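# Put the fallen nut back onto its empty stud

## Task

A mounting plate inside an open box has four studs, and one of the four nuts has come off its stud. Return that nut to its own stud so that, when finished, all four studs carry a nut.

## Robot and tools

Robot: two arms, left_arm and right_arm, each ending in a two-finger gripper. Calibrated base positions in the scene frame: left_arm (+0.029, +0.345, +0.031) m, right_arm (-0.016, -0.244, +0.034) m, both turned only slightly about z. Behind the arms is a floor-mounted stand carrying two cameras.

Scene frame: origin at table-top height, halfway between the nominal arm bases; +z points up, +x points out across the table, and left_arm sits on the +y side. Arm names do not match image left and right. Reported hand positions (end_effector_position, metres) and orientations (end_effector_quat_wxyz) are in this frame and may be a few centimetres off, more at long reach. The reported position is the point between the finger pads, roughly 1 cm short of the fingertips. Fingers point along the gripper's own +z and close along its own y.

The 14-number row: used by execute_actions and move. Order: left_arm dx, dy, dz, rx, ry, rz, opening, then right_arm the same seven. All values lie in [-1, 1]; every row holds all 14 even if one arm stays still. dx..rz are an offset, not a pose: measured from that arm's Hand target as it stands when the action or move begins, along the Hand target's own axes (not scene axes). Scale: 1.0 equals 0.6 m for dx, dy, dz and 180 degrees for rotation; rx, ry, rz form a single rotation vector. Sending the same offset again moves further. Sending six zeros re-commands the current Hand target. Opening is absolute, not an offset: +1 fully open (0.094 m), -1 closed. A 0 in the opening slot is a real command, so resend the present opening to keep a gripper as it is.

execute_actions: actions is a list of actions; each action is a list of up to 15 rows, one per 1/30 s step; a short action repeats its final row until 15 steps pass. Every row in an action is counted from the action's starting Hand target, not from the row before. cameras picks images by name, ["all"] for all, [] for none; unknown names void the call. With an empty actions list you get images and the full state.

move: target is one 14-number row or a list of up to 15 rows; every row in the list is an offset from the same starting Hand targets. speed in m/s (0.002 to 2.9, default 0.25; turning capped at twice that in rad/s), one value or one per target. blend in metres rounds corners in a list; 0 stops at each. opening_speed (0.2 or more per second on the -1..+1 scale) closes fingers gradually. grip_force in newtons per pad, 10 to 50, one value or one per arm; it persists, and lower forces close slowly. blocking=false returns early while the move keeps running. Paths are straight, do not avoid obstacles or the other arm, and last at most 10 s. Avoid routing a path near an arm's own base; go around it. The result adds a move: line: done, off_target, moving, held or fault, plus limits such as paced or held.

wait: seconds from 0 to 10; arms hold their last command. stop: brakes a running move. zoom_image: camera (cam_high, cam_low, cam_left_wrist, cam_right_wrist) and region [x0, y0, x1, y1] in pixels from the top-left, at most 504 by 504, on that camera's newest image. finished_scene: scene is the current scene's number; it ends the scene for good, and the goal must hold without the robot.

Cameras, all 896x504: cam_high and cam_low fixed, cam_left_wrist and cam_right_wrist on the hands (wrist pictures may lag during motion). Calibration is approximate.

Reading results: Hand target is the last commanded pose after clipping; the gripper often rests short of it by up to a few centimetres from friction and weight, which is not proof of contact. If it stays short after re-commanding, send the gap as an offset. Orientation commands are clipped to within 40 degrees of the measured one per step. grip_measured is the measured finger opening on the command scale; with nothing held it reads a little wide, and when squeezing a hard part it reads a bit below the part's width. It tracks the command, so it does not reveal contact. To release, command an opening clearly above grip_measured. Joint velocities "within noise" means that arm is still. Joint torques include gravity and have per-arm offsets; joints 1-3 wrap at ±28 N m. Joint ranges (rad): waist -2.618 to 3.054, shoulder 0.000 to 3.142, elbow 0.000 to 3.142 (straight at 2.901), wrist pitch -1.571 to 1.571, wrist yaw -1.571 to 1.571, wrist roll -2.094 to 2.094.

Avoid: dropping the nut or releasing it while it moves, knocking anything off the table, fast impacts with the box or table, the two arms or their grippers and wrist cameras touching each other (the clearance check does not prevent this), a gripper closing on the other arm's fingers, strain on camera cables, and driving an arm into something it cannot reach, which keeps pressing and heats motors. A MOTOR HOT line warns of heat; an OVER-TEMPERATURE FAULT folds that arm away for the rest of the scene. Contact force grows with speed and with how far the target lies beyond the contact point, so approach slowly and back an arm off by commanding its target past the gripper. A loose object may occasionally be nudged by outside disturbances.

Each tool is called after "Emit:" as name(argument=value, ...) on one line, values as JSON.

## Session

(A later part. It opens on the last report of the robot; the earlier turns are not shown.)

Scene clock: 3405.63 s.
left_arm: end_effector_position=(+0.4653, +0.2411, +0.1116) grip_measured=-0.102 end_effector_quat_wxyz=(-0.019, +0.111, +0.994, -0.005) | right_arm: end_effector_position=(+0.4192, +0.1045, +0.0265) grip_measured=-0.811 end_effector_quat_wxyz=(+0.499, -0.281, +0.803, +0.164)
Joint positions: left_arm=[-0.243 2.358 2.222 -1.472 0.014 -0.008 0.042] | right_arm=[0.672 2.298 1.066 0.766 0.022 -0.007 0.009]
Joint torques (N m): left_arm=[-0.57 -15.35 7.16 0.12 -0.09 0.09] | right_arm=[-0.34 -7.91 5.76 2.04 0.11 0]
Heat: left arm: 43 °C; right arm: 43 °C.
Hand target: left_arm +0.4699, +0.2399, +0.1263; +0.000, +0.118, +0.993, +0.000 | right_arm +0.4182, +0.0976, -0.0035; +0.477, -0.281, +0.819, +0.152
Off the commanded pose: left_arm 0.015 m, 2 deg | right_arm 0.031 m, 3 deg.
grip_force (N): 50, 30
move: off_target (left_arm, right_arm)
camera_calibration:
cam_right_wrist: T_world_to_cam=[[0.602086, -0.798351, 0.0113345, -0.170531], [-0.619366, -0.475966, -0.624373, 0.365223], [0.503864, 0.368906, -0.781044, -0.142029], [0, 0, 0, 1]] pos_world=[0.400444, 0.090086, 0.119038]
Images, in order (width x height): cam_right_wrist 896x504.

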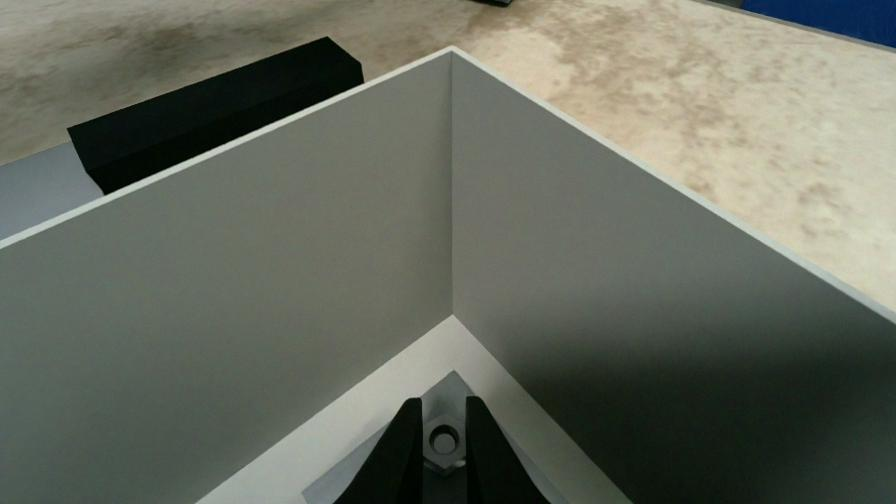

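Emit:
move(target=[0, 0, 0, 0, 0, 0, -0.1, 0, 0, 0, 0, 0, 0.0111, -0.87], speed=[0.02], cameras=["cam_right_wrist"])

Emit:
zoom_image(camera="cam_right_wrist", region=[420, 415, 468, 460])

Scene clock: 3445.13 s.
left_arm: end_effector_position=(+0.4653, +0.2411, +0.1116) grip_measured=-0.102 end_effector_quat_wxyz=(-0.019, +0.111, +0.994, -0.005) | right_arm: end_effector_position=(+0.4191, +0.1044, +0.0265) grip_measured=-0.811 end_effector_quat_wxyz=(+0.497, -0.268, +0.807, +0.172)
Joint positions: left_arm=[-0.243 2.358 2.222 -1.472 0.014 -0.008 0.042] | right_arm=[0.672 2.299 1.065 0.77 0.023 0.025 0.009]
Joint torques (N m): left_arm=[-0.44 -15.39 7.19 0.15 -0.11 0.13] | right_arm=[-0.35 -7.87 5.81 2.01 0.11 0.05]
Heat: left arm: 43 °C; right arm: 41 °C.
Hand target: left_arm +0.4699, +0.2399, +0.1263; +0.000, +0.118, +0.993, +0.000 | right_arm +0.4182, +0.0977, -0.0035; +0.475, -0.267, +0.823, +0.160
Off the commanded pose: left_arm 0.015 m, 2 deg | right_arm 0.031 m, 3 deg.
grip_force (N): 50, 30
move: off_target (left_arm, right_arm)
camera_calibration:
cam_right_wrist: T_world_to_cam=[[0.59016, -0.807097, -0.0174909, -0.163917], [-0.63624, -0.451673, -0.625452, 0.369688], [0.4969, 0.380245, -0.780066, -0.140248], [0, 0, 0, 1]] pos_world=[0.401637, 0.08801, 0.118952]
Images, in order (width x height): cam_right_wrist 896x504.

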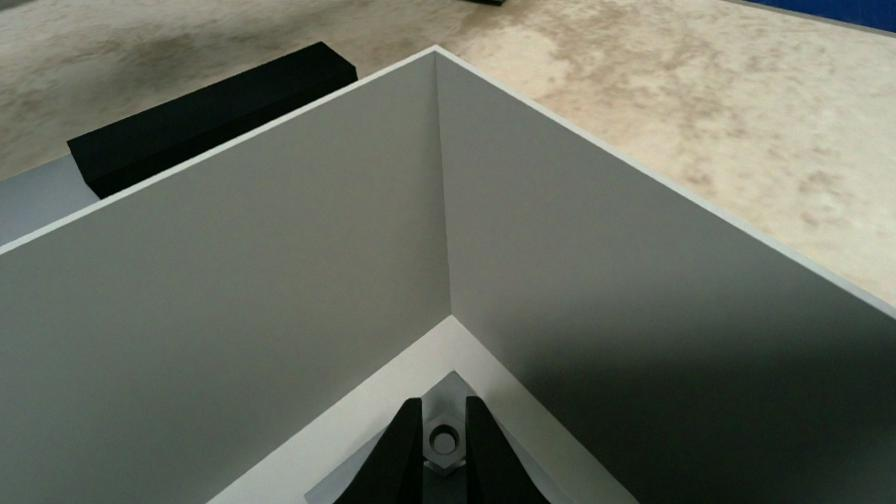

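Scaled by 10.500 from the camera's 896x504 image, which has a finer 1280x720 frame.

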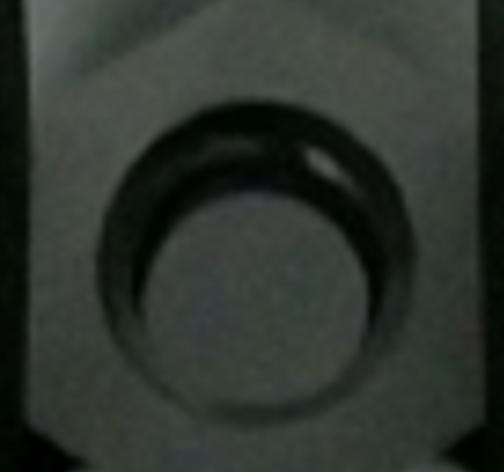

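Emit:
move(target=[0, 0, 0, 0, 0, 0, -0.1, -0.0192, 0.0003, -0.0062, -0.0002, -0.0070, 0.0003, -0.87], speed=[0.02], cameras=["cam_right_wrist"])

Emit:
zoom_image(camera="cam_right_wrist", region=[384, 380, 504, 504])

Scene clock: 3482.83 s.
left_arm: end_effector_position=(+0.4653, +0.2411, +0.1116) grip_measured=-0.102 end_effector_quat_wxyz=(-0.019, +0.111, +0.994, -0.005) | right_arm: end_effector_position=(+0.4191, +0.1044, +0.0265) grip_measured=-0.811 end_effector_quat_wxyz=(+0.497, -0.267, +0.808, +0.173)
Joint positions: left_arm=[-0.243 2.358 2.222 -1.472 0.014 -0.008 0.042] | right_arm=[0.672 2.299 1.065 0.77 0.023 0.026 0.009]
Joint torques (N m): left_arm=[-0.53 -15.27 7.2 0.11 -0.09 0.1] | right_arm=[-0.39 -9.54 5.98 2.02 0.11 0.04]
Heat: left arm: 43 °C; right arm: 41 °C.
Hand target: left_arm +0.4699, +0.2399, +0.1263; +0.000, +0.118, +0.993, +0.000 | right_arm +0.4201, +0.0992, +0.0083; +0.483, -0.264, +0.818, +0.163
Off the commanded pose: left_arm 0.015 m, 2 deg | right_arm 0.019 m, 2 deg.
grip_force (N): 50, 30
move: off_target (left_arm, right_arm)
camera_calibration:
cam_right_wrist: T_world_to_cam=[[0.589842, -0.807314, -0.0181597, -0.163749], [-0.636687, -0.45111, -0.625404, 0.369876], [0.496706, 0.380452, -0.78009, -0.140235], [0, 0, 0, 1]] pos_world=[0.401737, 0.0880105, 0.118953]
Images, in order (width x height): cam_right_wrist 896x504.

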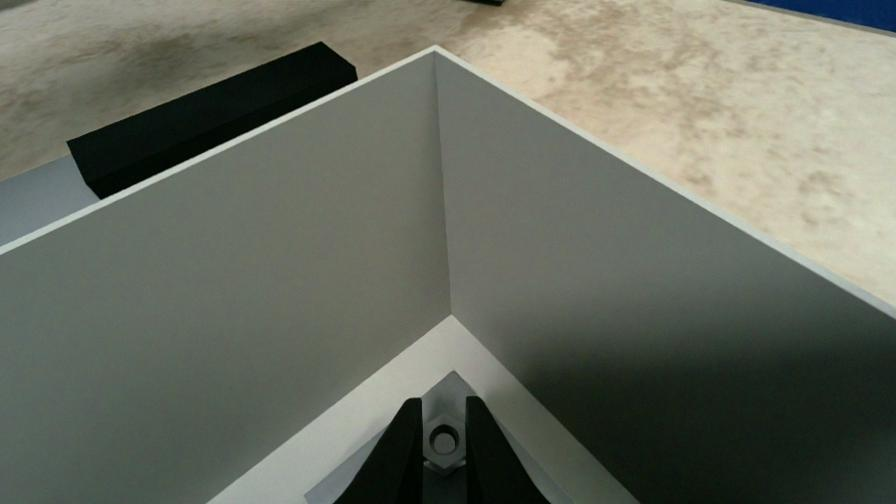

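Scaled by 4.065 from the camera's 896x504 image, which has a finer 1280x720 frame.

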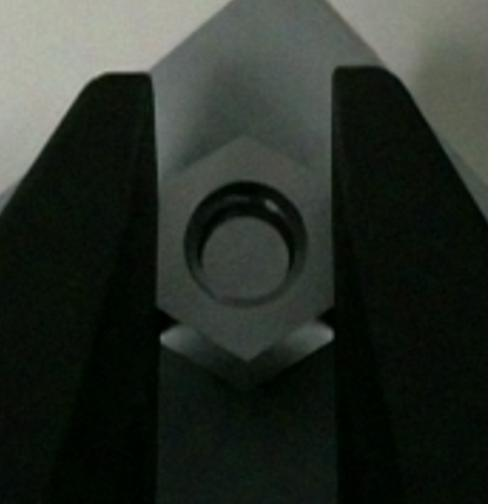

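Emit:
move(target=[0, 0, 0, 0, 0, 0, -0.1, 0, 0, 0, 0, 0, 0, -0.6], speed=[0.02], opening_speed=0.3, cameras=["cam_right_wrist"])

Emit:
zoom_image(camera="cam_right_wrist", region=[384, 380, 504, 504])

Scene clock: 3491.37 s.
left_arm: end_effector_position=(+0.4653, +0.2411, +0.1116) grip_measured=-0.102 end_effector_quat_wxyz=(-0.019, +0.111, +0.994, -0.005) | right_arm: end_effector_position=(+0.4182, +0.1037, +0.0228) grip_measured=-0.602 end_effector_quat_wxyz=(+0.493, -0.268, +0.810, +0.171)
Joint positions: left_arm=[-0.243 2.358 2.222 -1.472 0.014 -0.008 0.042] | right_arm=[0.672 2.304 1.065 0.765 0.023 0.027 0.019]
Joint torques (N m): left_arm=[-0.54 -15.46 7.02 0.12 -0.09 0.11] | right_arm=[-0.38 -9.88 6.04 2.04 0.1 0.01]
Heat: left arm: 43 °C; right arm: 41 °C.
Hand target: left_arm +0.4699, +0.2399, +0.1263; +0.000, +0.118, +0.993, +0.000 | right_arm +0.4201, +0.0992, +0.0084; +0.483, -0.265, +0.818, +0.163
Off the commanded pose: left_arm 0.015 m, 2 deg | right_arm 0.015 m, 2 deg.
grip_force (N): 50, 30
move: off_target (left_arm, right_arm)
camera_calibration:
cam_right_wrist: T_world_to_cam=[[0.589584, -0.807505, -0.0180785, -0.163746], [-0.641516, -0.454556, -0.617929, 0.368831], [0.490763, 0.375918, -0.786026, -0.139321], [0, 0, 0, 1]] pos_world=[0.401526, 0.0878021, 0.115441]
Images, in order (width x height): cam_right_wrist 896x504.

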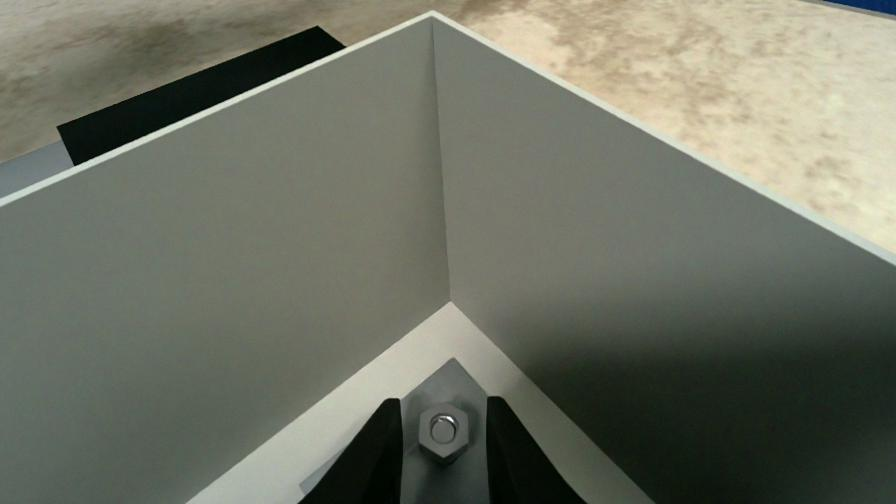

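Scaled by 4.065 from the camera's 896x504 image, which has a finer 1280x720 frame.

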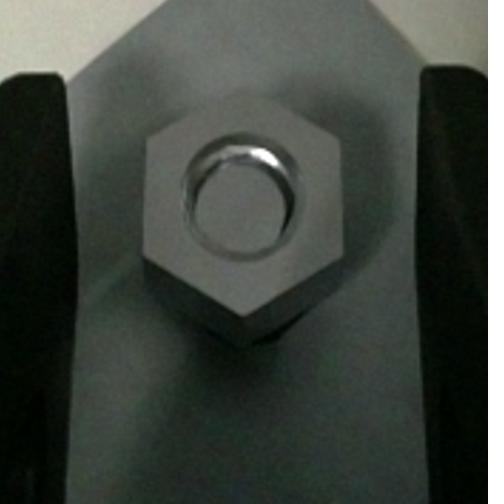

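Emit:
move(target=[0, 0, 0, 0, 0, 0, -0.1, -0.1170, 0.0025, -0.0365, -0.0014, -0.0423, 0.0016, -0.6], speed=[0.04], cameras=["cam_right_wrist"])

Emit:
zoom_image(camera="cam_right_wrist", region=[384, 380, 504, 504])

Scene clock: 3509.13 s.
left_arm: end_effector_position=(+0.4653, +0.2411, +0.1116) grip_measured=-0.102 end_effector_quat_wxyz=(-0.019, +0.111, +0.994, -0.005) | right_arm: end_effector_position=(+0.4230, +0.1075, +0.0515) grip_measured=-0.602 end_effector_quat_wxyz=(+0.514, -0.263, +0.797, +0.179)
Joint positions: left_arm=[-0.243 2.358 2.222 -1.472 0.014 -0.008 0.042] | right_arm=[0.672 2.25 1.065 0.765 0.023 0.028 0.019]
Joint torques (N m): left_arm=[-0.53 -15.34 7.21 0.17 -0.1 0.09] | right_arm=[-0.35 -16.28 6.37 2.14 0.09 0.02]
Heat: left arm: 43 °C; right arm: 41 °C.
Hand target: left_arm +0.4699, +0.2399, +0.1263; +0.000, +0.118, +0.993, +0.000 | right_arm +0.4314, +0.1083, +0.0805; +0.536, -0.252, +0.785, +0.184
Off the commanded pose: left_arm 0.015 m, 2 deg | right_arm 0.030 m, 3 deg.
grip_force (N): 50, 30
move: off_target (left_arm, right_arm)
camera_calibration:
cam_right_wrist: T_world_to_cam=[[0.589991, -0.807118, -0.0217108, -0.16295], [-0.615792, -0.432418, -0.658646, 0.38026], [0.522217, 0.401965, -0.752139, -0.138418], [0, 0, 0, 1]] pos_world=[0.402585, 0.0885504, 0.14281]
Images, in order (width x height): cam_right_wrist 896x504.

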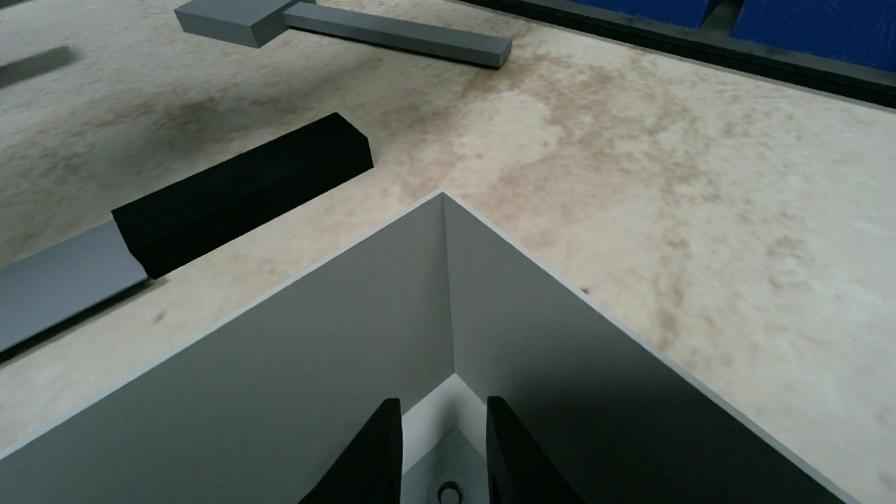

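Scaled by 4.065 from the camera's 896x504 image, which has a finer 1280x720 frame.

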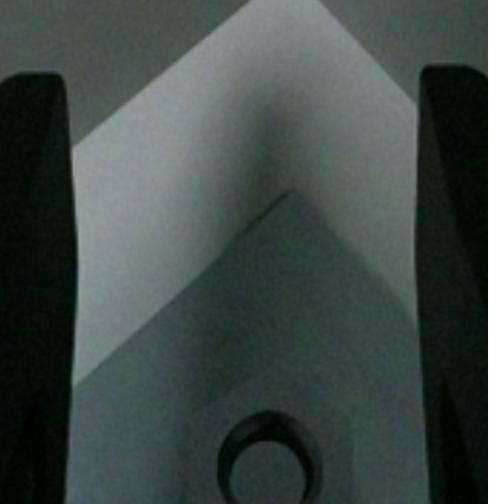

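Emit:
move(target=[[0, 0, 0, 0, 0, 0, -0.1, -0.1246, 0.0025, -0.0479, 0, 0, 0, -0.6], [0, 0, 0, 0, 0, 0, -0.1, -0.1177, -0.0462, -0.2987, 0.1551, 0.2344, 0.1368, -0.6]], speed=[0.1, 0.15], blend=[0.02, 0], cameras=["cam_right_wrist"])

Emit:
zoom_image(camera="cam_right_wrist", region=[150, 100, 310, 233])

Scene clock: 3534.00 s.
left_arm: end_effector_position=(+0.4653, +0.2411, +0.1116) grip_measured=-0.102 end_effector_quat_wxyz=(-0.019, +0.111, +0.994, -0.005) | right_arm: end_effector_position=(+0.3295, -0.0006, +0.2103) grip_measured=-0.602 end_effector_quat_wxyz=(+0.215, -0.005, +0.977, +0.003)
Joint positions: left_arm=[-0.243 2.358 2.222 -1.472 0.014 -0.008 0.042] | right_arm=[0.719 1.834 1.722 -1.12 0.276 0.668 0.019]
Joint torques (N m): left_arm=[-0.47 -15.42 7.13 0.18 -0.13 0.06] | right_arm=[-0.35 -8.09 8.88 0.9 0.22 0.03]
Heat: left arm: 43 °C; right arm: 40 °C.
Hand target: left_arm +0.4699, +0.2399, +0.1263; +0.000, +0.118, +0.993, +0.000 | right_arm +0.3348, -0.0001, +0.2101; +0.216, +0.000, +0.976, +0.000
Off the commanded pose: left_arm 0.015 m, 2 deg | right_arm 0.005 m, 1 deg.
grip_force (N): 50, 30
move: off_target (left_arm)
camera_calibration:
cam_right_wrist: T_world_to_cam=[[-0.00418496, -0.999989, 0.00213936, -0.000962851], [-0.999986, 0.00417812, -0.00319091, 0.369525], [0.00318193, -0.00215268, -0.999993, 0.296303], [0, 0, 0, 1]] pos_world=[0.368573, -0.00186892, 0.297482]
Images, in order (width x height): cam_right_wrist 896x504.

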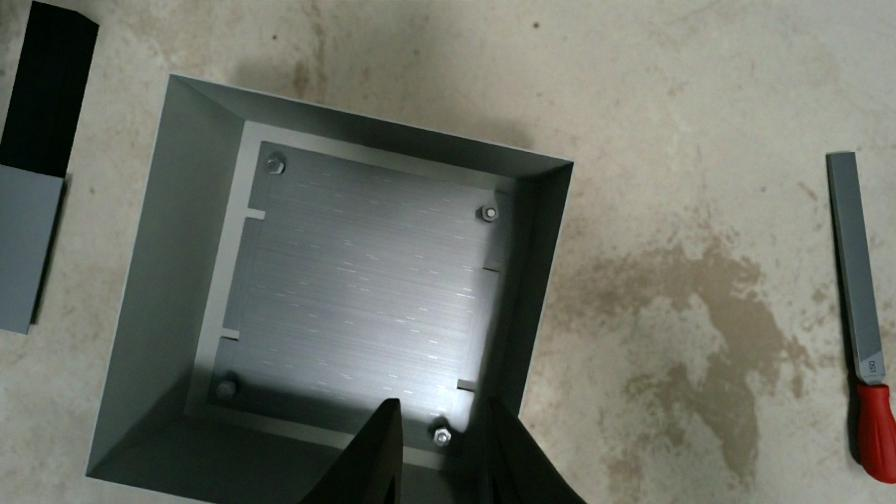

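Scaled by 3.150 from the camera's 896x504 image, which has a finer 1280x720 frame.

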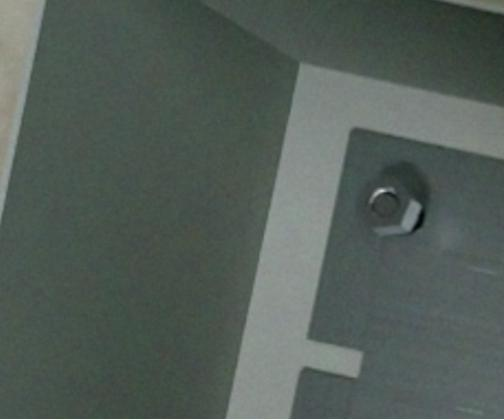

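Compare with the other nuts closely.

Emit:
zoom_image(camera="cam_right_wrist", region=[245, 138, 305, 188])

Emit:
zoom_image(camera="cam_right_wrist", region=[197, 363, 257, 413])

Emit:
zoom_image(camera="cam_right_wrist", region=[460, 188, 520, 238])

Emit:
zoom_image(camera="cam_right_wrist", region=[412, 410, 472, 460])

Scaled by 8.400 from the camera's 896x504 image, which has a finer 1280x720 frame.

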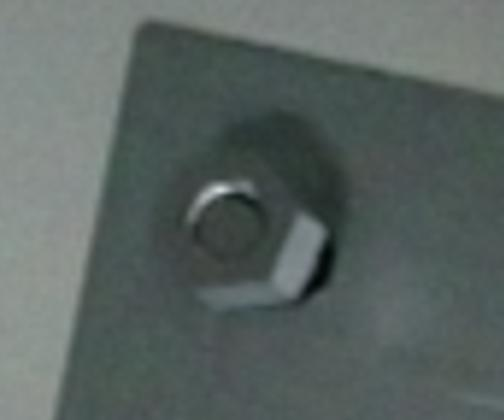

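Scaled by 8.400 from the camera's 896x504 image, which has a finer 1280x720 frame.

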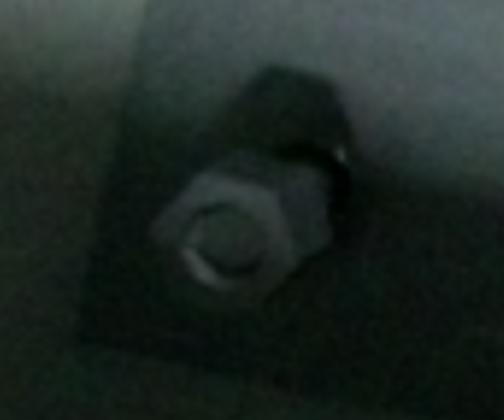

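Scaled by 8.400 from the camera's 896x504 image, which has a finer 1280x720 frame.

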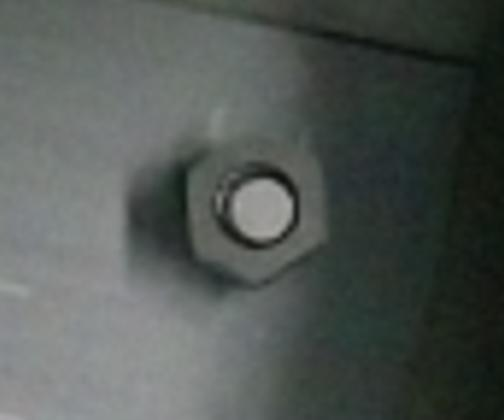

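Scaled by 8.400 from the camera's 896x504 image, which has a finer 1280x720 frame.

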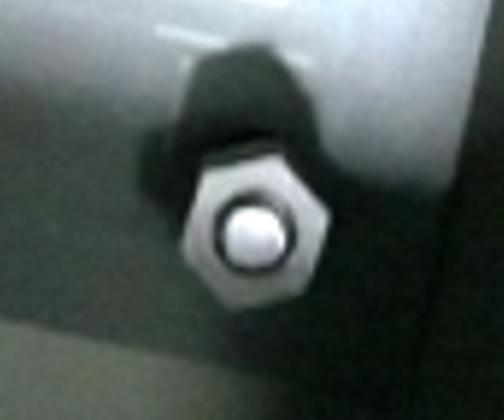

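Emit:
move(target=[0, 0, 0, 0, 0, 0, -0.1, 0.1067, 0.125, 0.1343, 0, 0, 0, -0.6], speed=[0.12], cameras=["cam_right_wrist"])

Scene clock: 3607.00 s.
left_arm: end_effector_position=(+0.4653, +0.2411, +0.1116) grip_measured=-0.102 end_effector_quat_wxyz=(-0.019, +0.111, +0.994, -0.005) | right_arm: end_effector_position=(+0.3079, +0.0769, +0.1187) grip_measured=-0.602 end_effector_quat_wxyz=(+0.213, -0.003, +0.977, +0.011)
Joint positions: left_arm=[-0.243 2.358 2.222 -1.472 0.014 -0.008 0.042] | right_arm=[0.894 2.015 1.61 -0.87 0.318 0.847 0.019]
Joint torques (N m): left_arm=[-0.43 -15.47 7.2 0.1 -0.11 0.08] | right_arm=[0.06 -9.83 6.43 1.03 0.36 0.02]
Heat: left arm: 43 °C; right arm: 36 °C.
Hand target: left_arm +0.4699, +0.2399, +0.1263; +0.000, +0.118, +0.993, +0.000 | right_arm +0.3107, +0.0749, +0.1099; +0.216, +0.000, +0.976, +0.000
Off the commanded pose: left_arm 0.015 m, 2 deg | right_arm 0.009 m, 1 deg.
grip_force (N): 50, 30
move: off_target (left_arm)
camera_calibration:
cam_right_wrist: T_world_to_cam=[[-0.00497232, -0.999899, -0.0133433, 0.0787231], [-0.999987, 0.00495416, 0.0013937, 0.346606], [-0.00132745, 0.0133501, -0.99991, 0.205039], [0, 0, 0, 1]] pos_world=[0.347265, 0.0742607, 0.205588]
Images, in order (width x height): cam_right_wrist 896x504.

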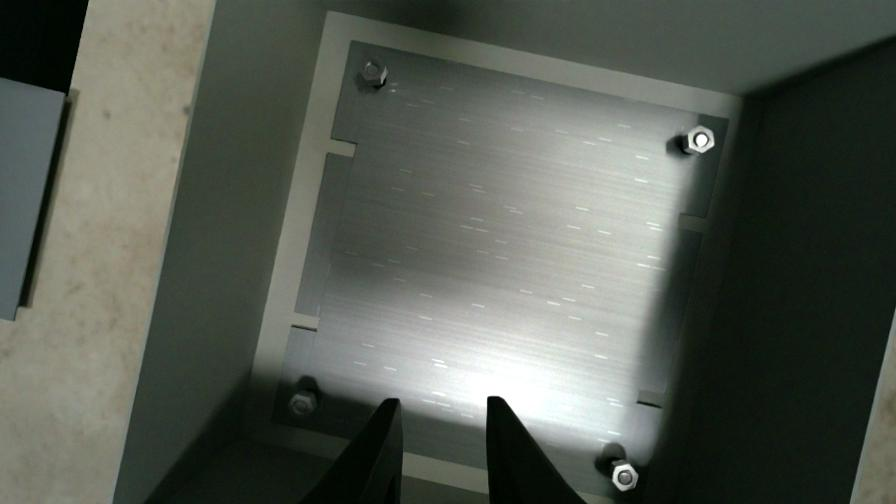

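Emit:
zoom_image(camera="cam_right_wrist", region=[344, 45, 404, 95])

Emit:
zoom_image(camera="cam_right_wrist", region=[274, 378, 334, 428])

Emit:
zoom_image(camera="cam_right_wrist", region=[670, 115, 730, 165])

Emit:
zoom_image(camera="cam_right_wrist", region=[594, 448, 654, 498])

Scaled by 8.400 from the camera's 896x504 image, which has a finer 1280x720 frame.

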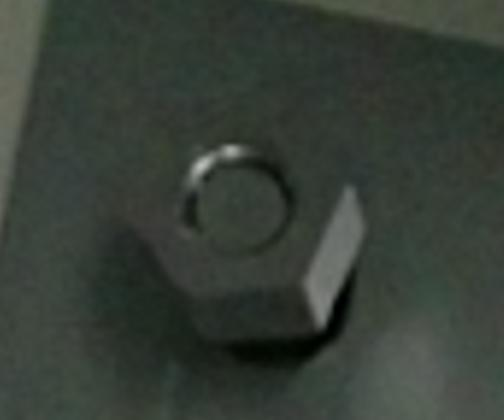

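Scaled by 8.400 from the camera's 896x504 image, which has a finer 1280x720 frame.

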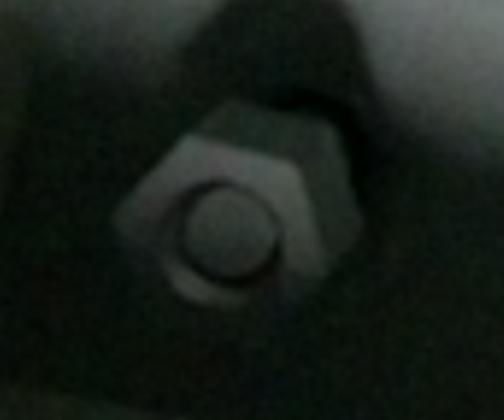

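Scaled by 8.400 from the camera's 896x504 image, which has a finer 1280x720 frame.

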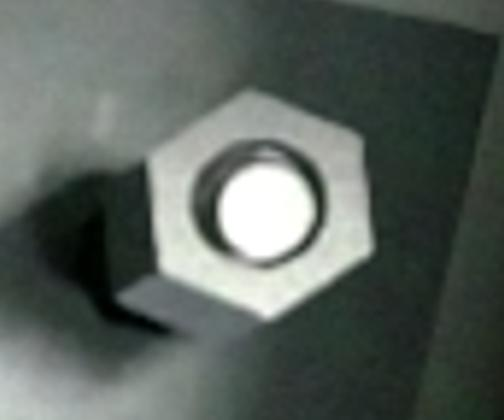

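Scaled by 8.400 from the camera's 896x504 image, which has a finer 1280x720 frame.

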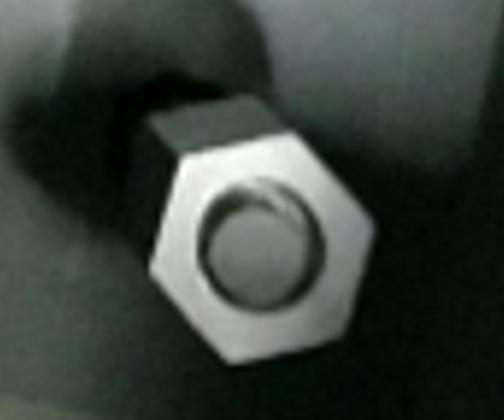

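Emit:
move(target=[0, 0, 0, 0, 0, 0, -0.1, -0.0427, -0.0183, 0.1115, -0.1522, -0.2142, -0.1524, -0.6], speed=[0.15], cameras=["cam_right_wrist"])

Scene clock: 3704.47 s.
left_arm: end_effector_position=(+0.4653, +0.2411, +0.1116) grip_measured=-0.102 end_effector_quat_wxyz=(-0.019, +0.111, +0.994, -0.005) | right_arm: end_effector_position=(+0.3646, +0.0656, +0.0713) grip_measured=-0.602 end_effector_quat_wxyz=(+0.516, -0.270, +0.794, +0.175)
Joint positions: left_arm=[-0.243 2.358 2.222 -1.472 0.014 -0.008 0.042] | right_arm=[0.685 2.019 0.737 0.863 0.034 0.015 0.019]
Joint torques (N m): left_arm=[-0.5 -15.31 7.23 0.12 -0.08 0.11] | right_arm=[-0.2 -7.76 4.67 2.27 -0.06 -0.02]
Heat: left arm: 44 °C; right arm: 36 °C.
Hand target: left_arm +0.4699, +0.2399, +0.1263; +0.000, +0.118, +0.993, +0.000 | right_arm +0.3622, +0.0638, +0.0602; +0.508, -0.275, +0.797, +0.175
Off the commanded pose: left_arm 0.015 m, 2 deg | right_arm 0.012 m, 1 deg.
grip_force (N): 50, 30
move: off_target (left_arm, right_arm)
camera_calibration:
cam_right_wrist: T_world_to_cam=[[0.596095, -0.802897, -0.00533319, -0.165538], [-0.60489, -0.444701, -0.660568, 0.336146], [0.527996, 0.396987, -0.750747, -0.0780011], [0, 0, 0, 1]] pos_world=[0.343192, 0.0475398, 0.162606]
Images, in order (width x height): cam_right_wrist 896x504.

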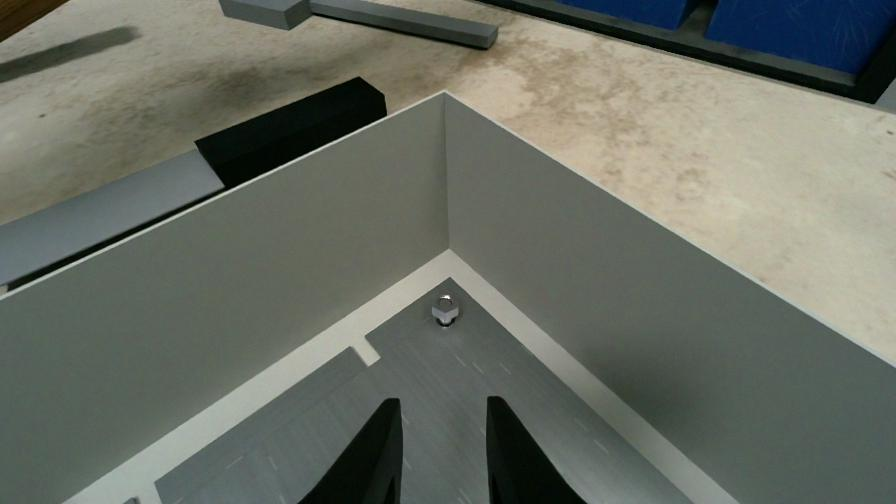

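Emit:
zoom_image(camera="cam_right_wrist", region=[415, 285, 475, 335])

Scaled by 8.400 from the camera's 896x504 image, which has a finer 1280x720 frame.

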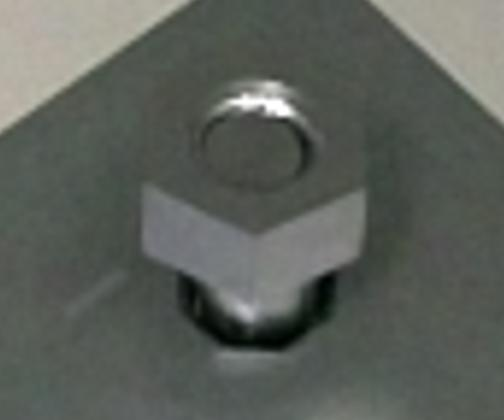

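Emit:
move(target=[0, 0, 0, 0, 0, 0, -0.1, -0.2, 0, -0.1, 0, 0, 0, -0.6], speed=[0.15], cameras=["cam_right_wrist"])

Scene clock: 3720.03 s.
left_arm: end_effector_position=(+0.4653, +0.2411, +0.1116) grip_measured=-0.102 end_effector_quat_wxyz=(-0.019, +0.111, +0.994, -0.005) | right_arm: end_effector_position=(+0.3566, +0.0590, +0.1738) grip_measured=-0.602 end_effector_quat_wxyz=(+0.492, -0.276, +0.809, +0.166)
Joint positions: left_arm=[-0.243 2.358 2.222 -1.472 0.014 -0.008 0.042] | right_arm=[0.685 1.646 0.878 0.289 0.034 0.014 0.019]
Joint torques (N m): left_arm=[-0.66 -15.36 7.3 0.17 -0.1 0.1] | right_arm=[-0.2 -10.43 8.73 2.04 -0.07 -0.06]
Heat: left arm: 44 °C; right arm: 37 °C.
Hand target: left_arm +0.4699, +0.2399, +0.1263; +0.000, +0.118, +0.993, +0.000 | right_arm +0.3592, +0.0617, +0.1943; +0.508, -0.275, +0.797, +0.175
Off the commanded pose: left_arm 0.015 m, 2 deg | right_arm 0.021 m, 2 deg.
grip_force (N): 50, 30
move: off_target (left_arm, right_arm)
camera_calibration:
cam_right_wrist: T_world_to_cam=[[0.596351, -0.802722, -0.00183151, -0.166219], [-0.633941, -0.469559, -0.614519, 0.399912], [0.492427, 0.36763, -0.7889, 0.0268462], [0, 0, 0, 1]] pos_world=[0.339426, 0.0444851, 0.266628]
Images, in order (width x height): cam_right_wrist 896x504.

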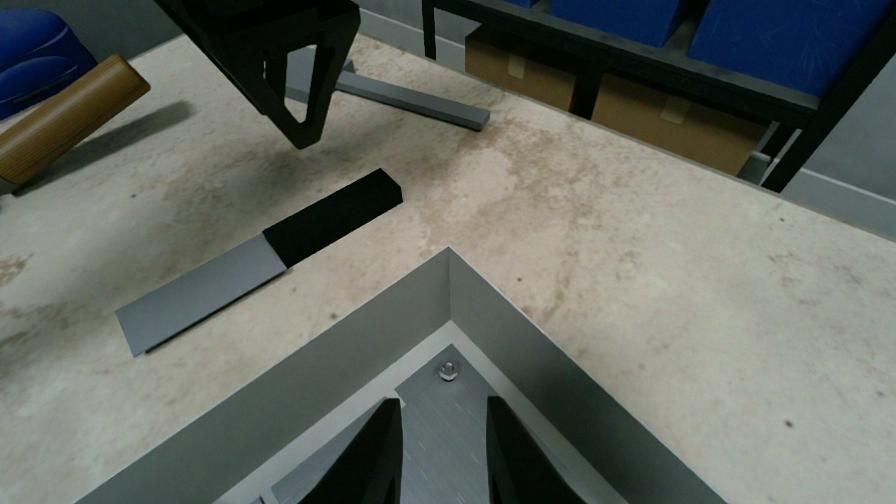

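Emit:
finished_scene(scene=2)

The scene is finished: the task was done.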